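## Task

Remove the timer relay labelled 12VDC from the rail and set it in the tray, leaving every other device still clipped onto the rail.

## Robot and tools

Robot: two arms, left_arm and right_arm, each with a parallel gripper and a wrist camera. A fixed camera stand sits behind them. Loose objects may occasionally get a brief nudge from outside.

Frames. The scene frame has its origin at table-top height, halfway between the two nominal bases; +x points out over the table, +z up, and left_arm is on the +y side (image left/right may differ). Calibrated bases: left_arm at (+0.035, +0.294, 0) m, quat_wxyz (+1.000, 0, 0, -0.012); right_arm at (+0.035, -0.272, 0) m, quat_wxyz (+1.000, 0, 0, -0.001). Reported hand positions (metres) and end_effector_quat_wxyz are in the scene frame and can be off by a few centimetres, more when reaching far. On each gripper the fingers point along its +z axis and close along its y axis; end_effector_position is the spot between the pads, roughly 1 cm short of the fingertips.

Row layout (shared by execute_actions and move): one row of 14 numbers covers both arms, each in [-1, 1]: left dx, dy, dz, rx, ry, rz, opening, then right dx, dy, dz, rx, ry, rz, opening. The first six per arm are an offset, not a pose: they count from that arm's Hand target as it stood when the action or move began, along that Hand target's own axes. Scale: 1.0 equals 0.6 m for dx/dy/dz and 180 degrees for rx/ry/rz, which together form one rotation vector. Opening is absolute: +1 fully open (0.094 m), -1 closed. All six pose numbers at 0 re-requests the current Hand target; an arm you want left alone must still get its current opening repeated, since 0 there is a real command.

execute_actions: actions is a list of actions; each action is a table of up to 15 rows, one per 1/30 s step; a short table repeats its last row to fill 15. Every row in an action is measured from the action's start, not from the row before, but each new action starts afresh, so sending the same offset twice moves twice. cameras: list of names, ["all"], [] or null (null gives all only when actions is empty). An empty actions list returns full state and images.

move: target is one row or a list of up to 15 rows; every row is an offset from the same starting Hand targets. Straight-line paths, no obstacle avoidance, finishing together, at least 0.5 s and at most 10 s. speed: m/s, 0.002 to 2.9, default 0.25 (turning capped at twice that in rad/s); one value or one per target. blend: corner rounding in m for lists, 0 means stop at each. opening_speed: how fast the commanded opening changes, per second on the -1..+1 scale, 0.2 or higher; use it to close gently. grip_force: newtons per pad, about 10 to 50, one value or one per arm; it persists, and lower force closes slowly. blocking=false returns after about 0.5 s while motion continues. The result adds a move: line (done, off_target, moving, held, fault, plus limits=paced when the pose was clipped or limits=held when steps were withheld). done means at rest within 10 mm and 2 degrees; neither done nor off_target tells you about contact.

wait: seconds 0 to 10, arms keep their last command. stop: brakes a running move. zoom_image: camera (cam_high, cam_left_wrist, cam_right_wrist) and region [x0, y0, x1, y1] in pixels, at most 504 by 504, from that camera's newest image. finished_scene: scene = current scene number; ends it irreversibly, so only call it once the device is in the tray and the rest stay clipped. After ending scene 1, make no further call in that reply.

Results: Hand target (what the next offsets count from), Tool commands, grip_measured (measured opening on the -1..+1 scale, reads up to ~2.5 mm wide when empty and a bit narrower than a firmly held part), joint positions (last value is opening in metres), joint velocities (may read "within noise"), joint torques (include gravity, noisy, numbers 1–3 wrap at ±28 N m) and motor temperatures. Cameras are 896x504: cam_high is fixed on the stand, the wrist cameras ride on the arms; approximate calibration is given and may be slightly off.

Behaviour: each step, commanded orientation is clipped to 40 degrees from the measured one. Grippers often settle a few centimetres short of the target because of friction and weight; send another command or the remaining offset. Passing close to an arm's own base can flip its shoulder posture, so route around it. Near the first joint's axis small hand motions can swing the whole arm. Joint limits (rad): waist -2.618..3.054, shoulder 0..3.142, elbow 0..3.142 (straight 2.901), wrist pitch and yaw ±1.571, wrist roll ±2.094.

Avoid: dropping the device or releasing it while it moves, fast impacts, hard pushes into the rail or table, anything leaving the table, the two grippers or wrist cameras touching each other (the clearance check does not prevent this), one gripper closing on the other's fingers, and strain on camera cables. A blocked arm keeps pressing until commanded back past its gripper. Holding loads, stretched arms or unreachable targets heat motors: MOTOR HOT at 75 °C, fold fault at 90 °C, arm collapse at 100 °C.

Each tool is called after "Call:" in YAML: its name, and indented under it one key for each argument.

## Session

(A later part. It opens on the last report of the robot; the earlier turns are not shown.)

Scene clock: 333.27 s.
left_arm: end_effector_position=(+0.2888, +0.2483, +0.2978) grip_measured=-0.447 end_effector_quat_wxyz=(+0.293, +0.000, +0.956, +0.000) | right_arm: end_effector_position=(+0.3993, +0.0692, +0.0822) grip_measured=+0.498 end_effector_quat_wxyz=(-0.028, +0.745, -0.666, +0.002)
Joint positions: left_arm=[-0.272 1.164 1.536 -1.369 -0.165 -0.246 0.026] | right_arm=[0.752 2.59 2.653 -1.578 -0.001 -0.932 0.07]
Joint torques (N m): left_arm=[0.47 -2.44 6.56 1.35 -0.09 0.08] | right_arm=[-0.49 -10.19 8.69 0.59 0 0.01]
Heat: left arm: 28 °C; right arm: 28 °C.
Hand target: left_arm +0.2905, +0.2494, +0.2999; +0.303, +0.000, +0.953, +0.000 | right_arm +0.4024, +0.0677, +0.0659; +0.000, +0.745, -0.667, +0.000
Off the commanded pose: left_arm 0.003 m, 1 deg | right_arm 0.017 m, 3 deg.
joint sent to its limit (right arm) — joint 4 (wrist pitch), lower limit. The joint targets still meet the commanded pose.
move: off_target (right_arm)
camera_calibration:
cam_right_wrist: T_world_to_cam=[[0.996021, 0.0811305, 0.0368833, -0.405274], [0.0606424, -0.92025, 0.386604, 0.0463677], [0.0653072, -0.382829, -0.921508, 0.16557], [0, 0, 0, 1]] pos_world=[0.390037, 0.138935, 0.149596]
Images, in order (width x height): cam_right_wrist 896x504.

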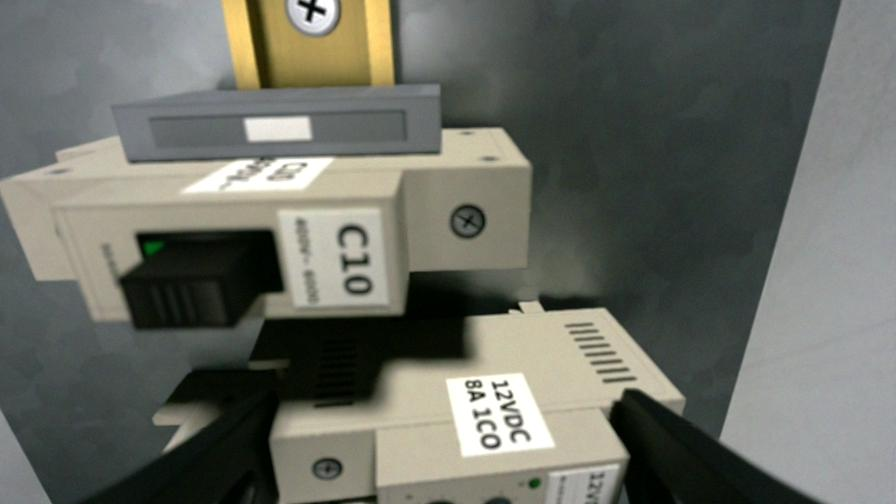

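Call:
move:
  target:
    - [0,0,0,0,0,0,-1,0,0,-0.012,0,0,0,-0.4]
    - [0,0,0,0,0,0,-1,0,0,-0.1,0,0,0,-0.4]
  speed: 0.06
  opening_speed: 0.6
  cameras: ["cam_right_wrist","cam_high"]

Scene clock: 341.77 s.
left_arm: end_effector_position=(+0.2888, +0.2483, +0.2978) grip_measured=-0.447 end_effector_quat_wxyz=(+0.293, +0.000, +0.956, +0.000) | right_arm: end_effector_position=(+0.3992, +0.0691, +0.0920) grip_measured=+0.398 end_effector_quat_wxyz=(-0.036, +0.745, -0.666, +0.003)
Joint positions: left_arm=[-0.272 1.164 1.536 -1.369 -0.165 -0.246 0.026] | right_arm=[0.752 2.569 2.653 -1.581 -0.001 -0.932 0.066]
Joint torques (N m): left_arm=[0.49 -2.44 6.53 1.34 -0.09 0.09] | right_arm=[-0.51 -19.48 7.06 0.65 -0.01 0.03]
Heat: left arm: 28 °C; right arm: 28 °C.
Hand target: left_arm +0.2905, +0.2494, +0.2999; +0.303, +0.000, +0.953, +0.000 | right_arm +0.4025, +0.0677, +0.1260; +0.000, +0.745, -0.667, +0.000
Off the commanded pose: left_arm 0.003 m, 1 deg | right_arm 0.034 m, 4 deg.
joint sent to its limit (right arm) — joint 4 (wrist pitch), lower limit. The joint targets are off in orientation, not in position.
move: off_target (right_arm)
camera_calibration:
cam_right_wrist: T_world_to_cam=[[0.995462, 0.0805548, 0.0506646, -0.40649], [0.0556844, -0.924812, 0.376327, 0.0458166], [0.0771701, -0.371798, -0.925101, 0.169448], [0, 0, 0, 1]] pos_world=[0.389017, 0.138117, 0.16011]
Images, in order (width x height): cam_high 896x504, cam_right_wrist 896x504.

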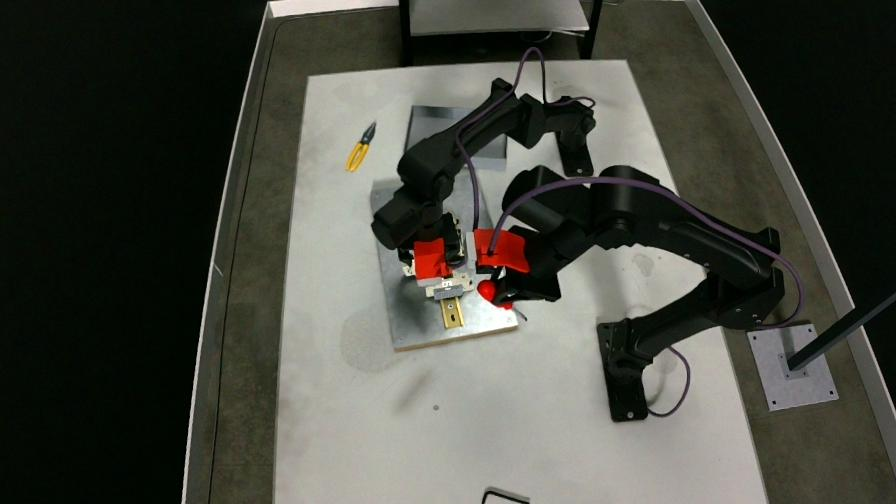

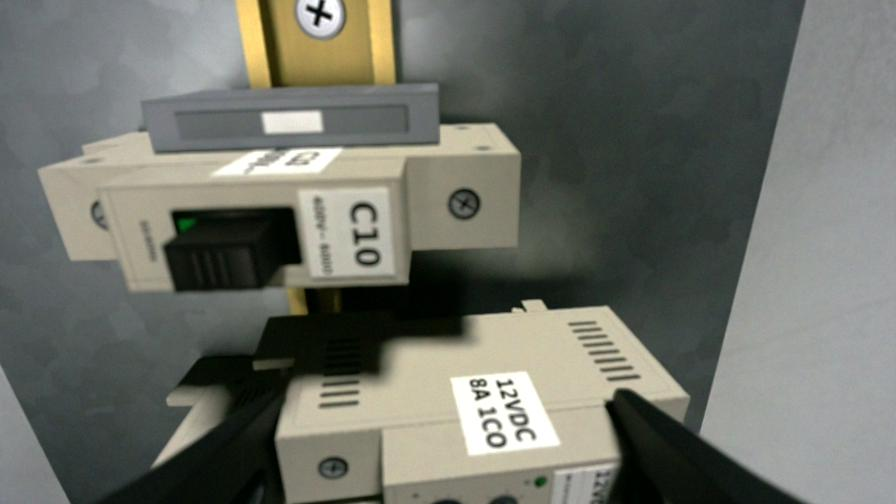

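Call:
move:
  target:
    - [0,0,0,0,0,0,-1,0,0,0.0567,0,0,0,0.5]
    - [0,0,0,0,0,0,-1,-0.016,-0.0085,0.0,0,0,0,0.5]
    - [0,0,0,0,0,0,-1,-0.016,-0.0085,0.092,0,0,0,0.5]
  speed: 0.07
  opening_speed: 1.0
  cameras: ["cam_right_wrist","cam_high"]

Call:
zoom_image:
  camera: "cam_high"
  region: [380, 190, 490, 310]

Scene clock: 358.00 s.
left_arm: end_effector_position=(+0.2888, +0.2483, +0.2978) grip_measured=-0.447 end_effector_quat_wxyz=(+0.293, +0.000, +0.956, +0.000) | right_arm: end_effector_position=(+0.4063, +0.0753, +0.0925) grip_measured=+0.497 end_effector_quat_wxyz=(-0.051, +0.744, -0.666, +0.005)
Joint positions: left_arm=[-0.272 1.164 1.536 -1.369 -0.165 -0.246 0.026] | right_arm=[0.752 2.603 2.718 -1.583 0.001 -0.931 0.07]
Joint torques (N m): left_arm=[0.5 -2.44 6.54 1.34 -0.1 0.08] | right_arm=[0.28 -9.61 8.12 0.74 -0.02 0.1]
Motor temperatures (°C): left_arm=[18 23 28 26 17 20 21] | right_arm=[21 29 28 26 21 17 20]
Heat: left arm: 28 °C; right arm: 29 °C.
Hand target: left_arm +0.2905, +0.2494, +0.2999; +0.303, +0.000, +0.953, +0.000 | right_arm +0.4065, +0.0779, +0.0709; +0.000, +0.745, -0.667, +0.000
Off the commanded pose: left_arm 0.003 m, 1 deg | right_arm 0.022 m, 6 deg.
joint sent to its limit (right arm) — joint 4 (wrist pitch), lower limit. The joint targets are off in orientation, not in position.
move: off_target (right_arm)
camera_calibration:
cam_right_wrist: T_world_to_cam=[[0.994125, 0.0785291, 0.0744949, -0.415635], [0.0466388, -0.931825, 0.359899, 0.0566621], [0.0976788, -0.35431, -0.930013, 0.162428], [0, 0, 0, 1]] pos_world=[0.394684, 0.142988, 0.16163]
Images, in order (width x height): cam_high 896x504, cam_right_wrist 896x504.

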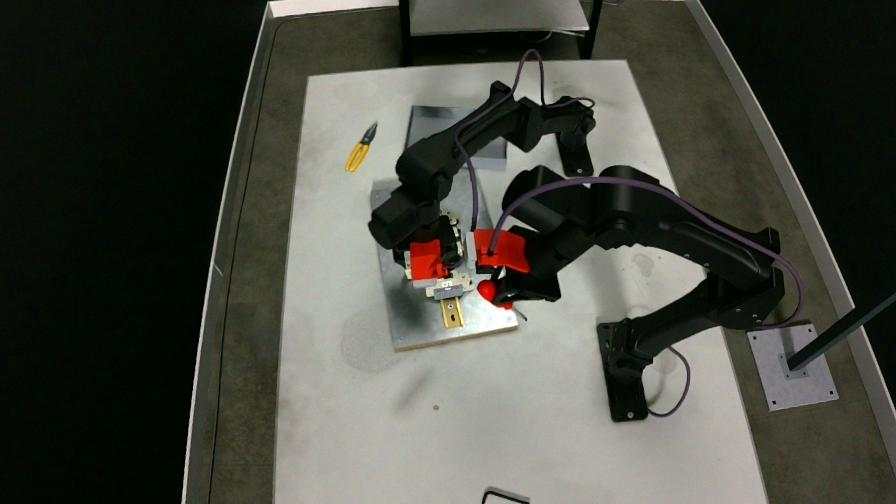

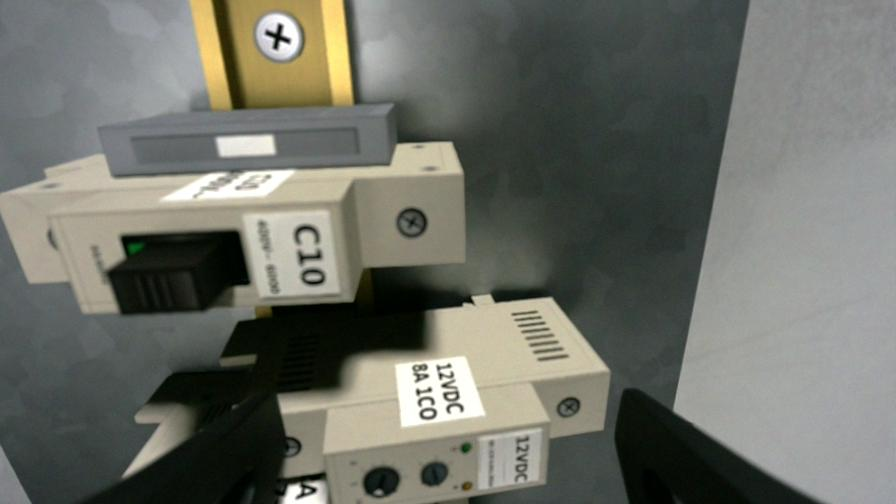

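Scaled by 4.200 from the camera's 896x504 image, which has a finer 1280x720 frame.

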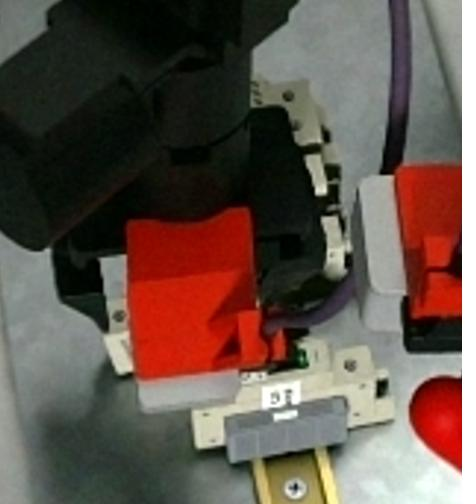

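Call:
move:
  target:
    - [0,0,0,0,0,0,-1,0,0,0.02,0,0,0,0.5]
    - [0,0,0,0,0,0,-1,0,0,0.0,0,0,0,-0.4]
  speed: 0.06
  opening_speed: 0.6
  cameras: ["cam_right_wrist"]

Scene clock: 366.73 s.
left_arm: end_effector_position=(+0.2888, +0.2483, +0.2978) grip_measured=-0.447 end_effector_quat_wxyz=(+0.293, +0.000, +0.956, +0.000) | right_arm: end_effector_position=(+0.4044, +0.0749, +0.0909) grip_measured=-0.060 end_effector_quat_wxyz=(-0.046, +0.745, -0.666, +0.003)
Joint positions: left_arm=[-0.272 1.164 1.536 -1.369 -0.165 -0.246 0.026] | right_arm=[0.752 2.614 2.734 -1.599 -0.003 -0.931 0.044]
Joint torques (N m): left_arm=[0.5 -2.44 6.56 1.35 -0.1 0.08] | right_arm=[0.23 -10.47 6.65 0.82 0.02 0.1]
Heat: left arm: 28 °C; right arm: 28 °C.
Hand target: left_arm +0.2905, +0.2494, +0.2999; +0.303, +0.000, +0.953, +0.000 | right_arm +0.4064, +0.0780, +0.0708; +0.000, +0.745, -0.667, +0.000
Off the commanded pose: left_arm 0.003 m, 1 deg | right_arm 0.020 m, 5 deg.
joint read past its limit (right arm) — joint 4 (wrist pitch), lower limit.
joint sent to its limit (right arm) — joint 4 (wrist pitch), lower limit. The joint targets are off in orientation, not in position.
move: off_target (right_arm); target 2's new opening was sent with right_arm's hand 0.021 m and 6 deg from that target
camera_calibration:
cam_right_wrist: T_world_to_cam=[[0.994733, 0.0799744, 0.0641051, -0.413008], [0.0513281, -0.930054, 0.363821, 0.0546531], [0.0887175, -0.358614, -0.929261, 0.164899], [0, 0, 0, 1]] pos_world=[0.393398, 0.142995, 0.159826]
Images, in order (width x height): cam_right_wrist 896x504.

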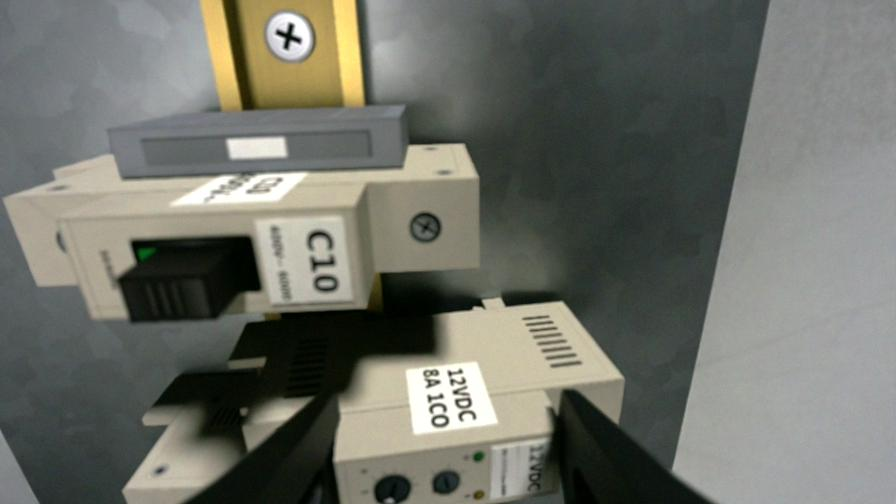

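Call:
move:
  target: [0,0,0,0,0,0,-1,0.0,0,-0.23,0,0,0,-0.4]
  speed: 0.08
  cameras: ["cam_right_wrist","cam_high"]

Call:
zoom_image:
  camera: "cam_high"
  region: [370, 180, 500, 330]

Scene clock: 373.40 s.
left_arm: end_effector_position=(+0.2888, +0.2483, +0.2978) grip_measured=-0.447 end_effector_quat_wxyz=(+0.293, +0.000, +0.956, +0.000) | right_arm: end_effector_position=(+0.4038, +0.0744, +0.1692) grip_measured=-0.061 end_effector_quat_wxyz=(-0.127, +0.739, -0.661, +0.010)
Joint positions: left_arm=[-0.272 1.164 1.536 -1.369 -0.165 -0.246 0.026] | right_arm=[0.752 2.456 2.737 -1.597 -0.003 -0.931 0.044]
Joint torques (N m): left_arm=[0.49 -2.44 6.56 1.34 -0.09 0.08] | right_arm=[0.21 -18.09 9.55 1.1 0.02 0.09]
Heat: left arm: 28 °C; right arm: 28 °C.
Hand target: left_arm +0.2905, +0.2494, +0.2999; +0.303, +0.000, +0.953, +0.000 | right_arm +0.4064, +0.0778, +0.2087; +0.000, +0.745, -0.667, +0.000
Off the commanded pose: left_arm 0.003 m, 1 deg | right_arm 0.040 m, 15 deg.
joint read past its limit (right arm) — joint 4 (wrist pitch), lower limit.
joint sent to its limit (right arm) — joint 4 (wrist pitch), lower limit. The joint targets are off in orientation, not in position.
move: off_target (right_arm)
camera_calibration:
cam_right_wrist: T_world_to_cam=[[0.979411, 0.0656504, 0.190904, -0.431613], [0.0137264, -0.965113, 0.261473, 0.06078], [0.201409, -0.25347, -0.946143, 0.187098], [0, 0, 0, 1]] pos_world=[0.384209, 0.134419, 0.243525]
Images, in order (width x height): cam_high 896x504, cam_right_wrist 896x504.

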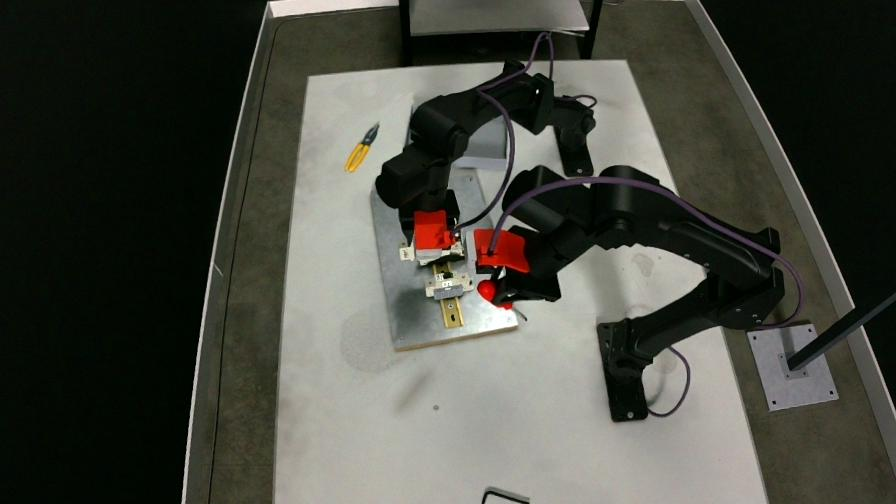

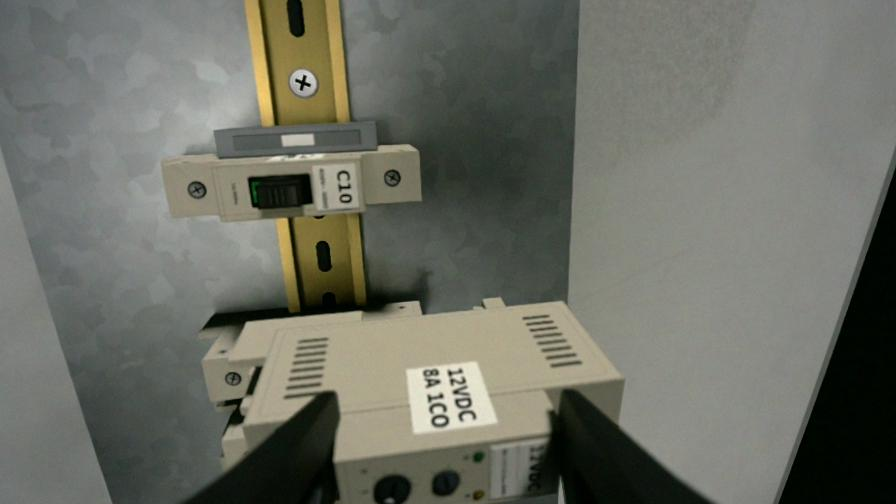

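Scaled by 3.360 from the camera's 896x504 image, which has a finer 1280x720 frame.

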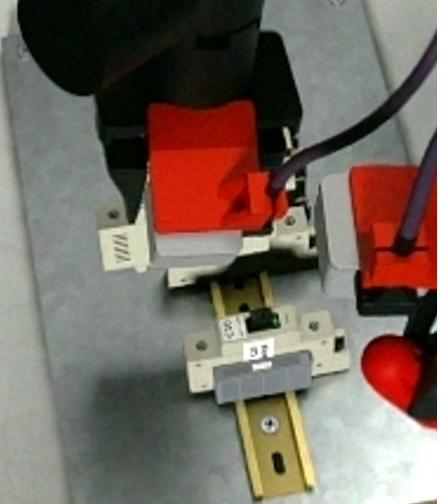

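Call:
move:
  target:
    - [0,0,0,0,0,0,-1,0,0,-0.067,0,0,0,-0.4]
    - [0,0,0,0,0,0,-1,0.369,0.118,-0.068,0,0,0,-0.4]
    - [0,0.083,0,0,0,0,-1,0.627,0.21,0.0145,0,0,0,-0.4]
    - [0.154,0.083,0.218,0,0,0,-1,0.627,0.21,0.181,0,0,0,-0.4]
  speed: [0.15,0.25,0.25,0.12]
  blend: [0.02,0.04,0.02,0]
  cameras: ["all"]

Call:
zoom_image:
  camera: "cam_high"
  region: [370, 80, 530, 330]

Scene clock: 392.57 s.
left_arm: end_effector_position=(+0.2864, +0.2985, +0.1341) grip_measured=-0.447 end_effector_quat_wxyz=(+0.283, -0.002, +0.959, +0.000) | right_arm: end_effector_position=(+0.3237, -0.3114, +0.0932) grip_measured=-0.061 end_effector_quat_wxyz=(+0.011, +0.742, -0.670, -0.010)
Joint positions: left_arm=[0.047 0.938 0.749 -0.807 0.012 0.016 0.026] | right_arm=[-0.133 1.683 1.295 -1.212 0.006 -1.808 0.044]
Joint torques (N m): left_arm=[0.53 -2.47 8.01 1.43 0.05 0.09] | right_arm=[0.03 -10.15 5.35 0.56 -0.07 -0.01]
Heat: left arm: 28 °C; right arm: 28 °C.
Hand target: left_arm +0.2906, +0.2992, +0.1399; +0.303, +0.000, +0.953, +0.000 | right_arm +0.3227, -0.3099, +0.0998; +0.000, +0.745, -0.667, +0.000
Off the commanded pose: left_arm 0.007 m, 2 deg | right_arm 0.007 m, 2 deg.
move: done
camera_calibration:
cam_left_wrist: T_world_to_cam=[[-0.0122197, -0.999918, -0.0037426, 0.300474], [-0.992635, 0.0125816, -0.120485, 0.334133], [0.120522, 0.00224275, -0.992708, 0.190659], [0, 0, 0, 1]] pos_world=[0.312366, 0.295818, 0.230652]
cam_right_wrist: T_world_to_cam=[[0.996697, 0.0725991, -0.0364026, -0.295598], [0.081175, -0.904486, 0.418708, -0.308211], [-0.00252781, -0.420279, -0.907391, 0.0440364], [0, 0, 0, 1]] pos_world=[0.319752, -0.238804, 0.158248]

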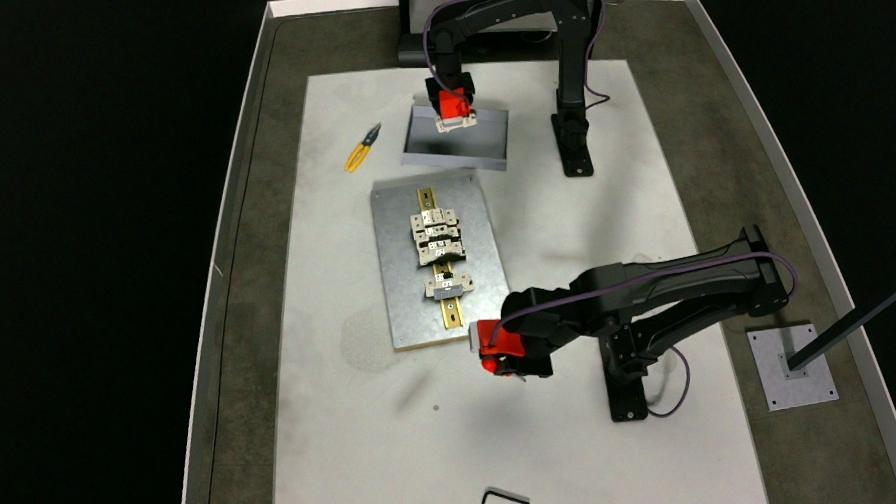

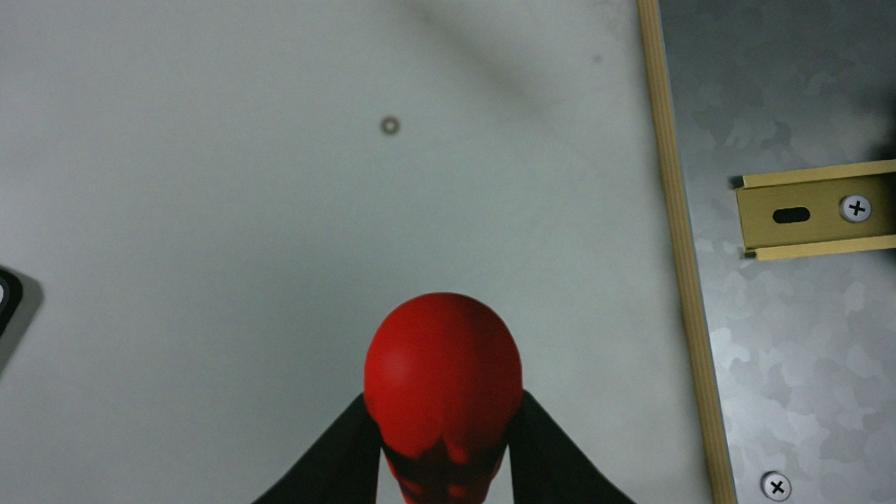

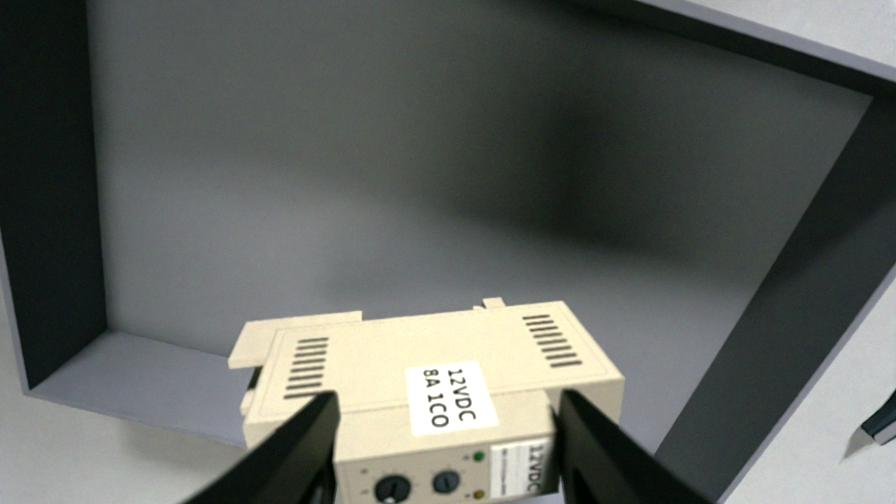

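Scaled by 2.016 from the camera's 896x504 image, which has a finer 1280x720 frame.

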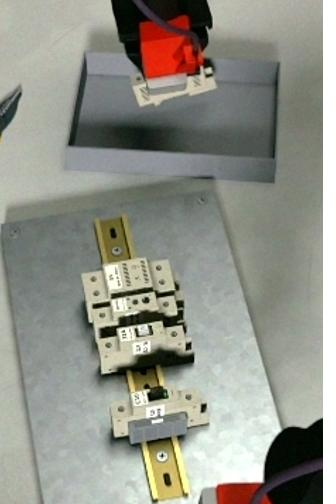

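Call:
move:
  target: [0,0,0,0,0,0,-1,0,0,0.042,0,0,0,-0.4]
  speed: 0.04
  cameras: ["cam_right_wrist"]

Scene clock: 402.43 s.
left_arm: end_effector_position=(+0.2866, +0.2986, +0.1342) grip_measured=-0.447 end_effector_quat_wxyz=(+0.284, -0.002, +0.959, +0.000) | right_arm: end_effector_position=(+0.3238, -0.3114, +0.0726) grip_measured=-0.061 end_effector_quat_wxyz=(+0.006, +0.742, -0.670, -0.004)
Joint positions: left_arm=[0.047 0.938 0.749 -0.807 0.012 0.016 0.026] | right_arm=[-0.133 1.683 1.212 -1.113 0.006 -1.808 0.044]
Joint torques (N m): left_arm=[0.53 -2.47 8.01 1.43 0.04 0.09] | right_arm=[0.06 -8.69 5.31 0.59 -0.06 0]
Heat: left arm: 28 °C; right arm: 28 °C.
Hand target: left_arm +0.2905, +0.2992, +0.1399; +0.303, +0.000, +0.953, +0.000 | right_arm +0.3226, -0.3099, +0.0747; +0.000, +0.745, -0.667, +0.000
Off the commanded pose: left_arm 0.007 m, 2 deg | right_arm 0.003 m, 1 deg.
move: done
camera_calibration:
cam_right_wrist: T_world_to_cam=[[0.997155, 0.0725043, -0.0206288, -0.297782], [0.0744291, -0.903596, 0.42187, -0.297361], [0.0119473, -0.422205, -0.906422, 0.0199015], [0, 0, 0, 1]] pos_world=[0.318829, -0.238701, 0.137344]
Images, in order (width x height): cam_right_wrist 896x504.

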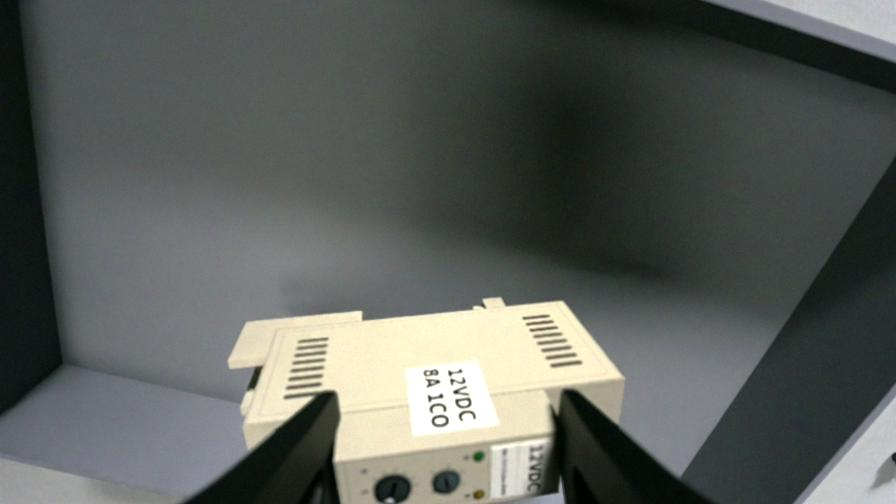

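Call:
move:
  target: [0,0,0,0,0,0,-1,0,0,0.02,0,0,0,-0.4]
  speed: 0.03

Scene clock: 408.47 s.
left_arm: end_effector_position=(+0.2866, +0.2986, +0.1342) grip_measured=-0.447 end_effector_quat_wxyz=(+0.284, -0.002, +0.959, +0.000) | right_arm: end_effector_position=(+0.3230, -0.3113, +0.0683) grip_measured=-0.061 end_effector_quat_wxyz=(+0.006, +0.742, -0.670, -0.003)
Joint positions: left_arm=[0.047 0.938 0.749 -0.807 0.012 0.016 0.026] | right_arm=[-0.133 1.683 1.194 -1.094 0.006 -1.808 0.044]
Joint torques (N m): left_arm=[0.54 -2.47 7.98 1.43 0.05 0.1] | right_arm=[0.06 -7.6 3.55 0.85 -0.07 -0.01]
Heat: left arm: 28 °C; right arm: 28 °C.
Hand target: left_arm +0.2905, +0.2992, +0.1399; +0.303, +0.000, +0.953, +0.000 | right_arm +0.3227, -0.3099, +0.0627; +0.000, +0.745, -0.667, +0.000
Off the commanded pose: left_arm 0.007 m, 2 deg | right_arm 0.006 m, 1 deg.
move: done

Call:
move:
  target:
    - [0,0,0,0,0,0,-1,0,0,-0.006,0,0,0,-0.4]
    - [0,0,0,0,0,0,-1,0,0,-0.006,0,0,0,0.4]
    - [0,0,0,0,0,0,-1,0,0,-0.18,0,0,0,0.4]
  speed: [0.03,0.05,0.08]
  opening_speed: 0.8
  cameras: ["cam_right_wrist","cam_high"]

Call:
zoom_image:
  camera: "cam_high"
  region: [390, 160, 510, 340]

Scene clock: 415.87 s.
left_arm: end_effector_position=(+0.2866, +0.2986, +0.1342) grip_measured=-0.447 end_effector_quat_wxyz=(+0.284, -0.002, +0.959, +0.000) | right_arm: end_effector_position=(+0.3218, -0.3111, +0.1565) grip_measured=+0.397 end_effector_quat_wxyz=(+0.012, +0.742, -0.670, -0.012)
Joint positions: left_arm=[0.047 0.938 0.749 -0.807 0.012 0.016 0.026] | right_arm=[-0.133 1.674 1.536 -1.466 0.006 -1.808 0.066]
Joint torques (N m): left_arm=[0.53 -2.45 7.99 1.43 0.05 0.1] | right_arm=[0.02 -9.06 9.48 0.34 -0.07 -0.01]
Heat: left arm: 28 °C; right arm: 28 °C.
Hand target: left_arm +0.2905, +0.2992, +0.1399; +0.303, +0.000, +0.953, +0.000 | right_arm +0.3226, -0.3100, +0.1707; +0.000, +0.745, -0.667, +0.000
Off the commanded pose: left_arm 0.007 m, 2 deg | right_arm 0.014 m, 2 deg.
move: off_target (right_arm)
camera_calibration:
cam_right_wrist: T_world_to_cam=[[0.996529, 0.0729682, -0.0400616, -0.290667], [0.0830436, -0.904681, 0.417918, -0.334863], [-0.00574827, -0.419794, -0.907601, 0.102741], [0, 0, 0, 1]] pos_world=[0.318057, -0.238605, 0.221549]
Images, in order (width x height): cam_high 896x504, cam_right_wrist 896x504.

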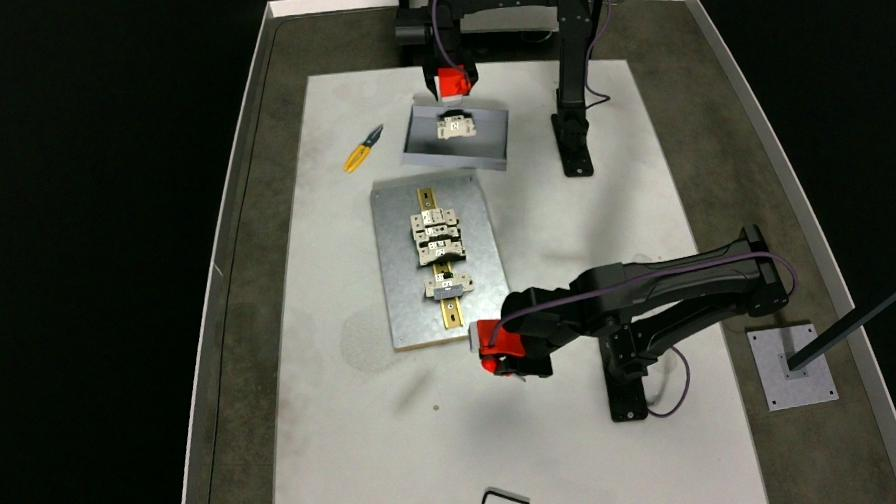

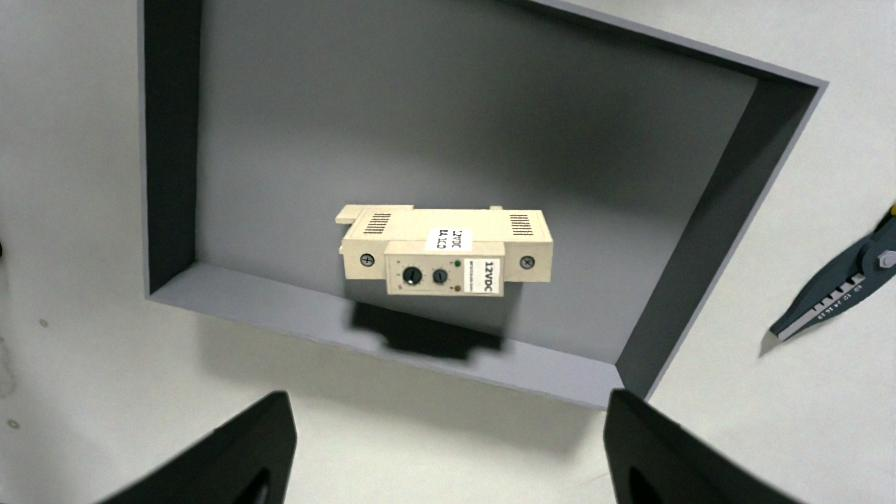

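Scaled by 2.800 from the camera's 896x504 image, which has a finer 1280x720 frame.

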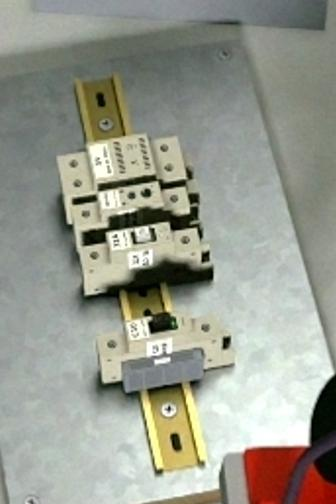

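Call:
finished_scene:
  scene: 3

The scene is finished: the task was done.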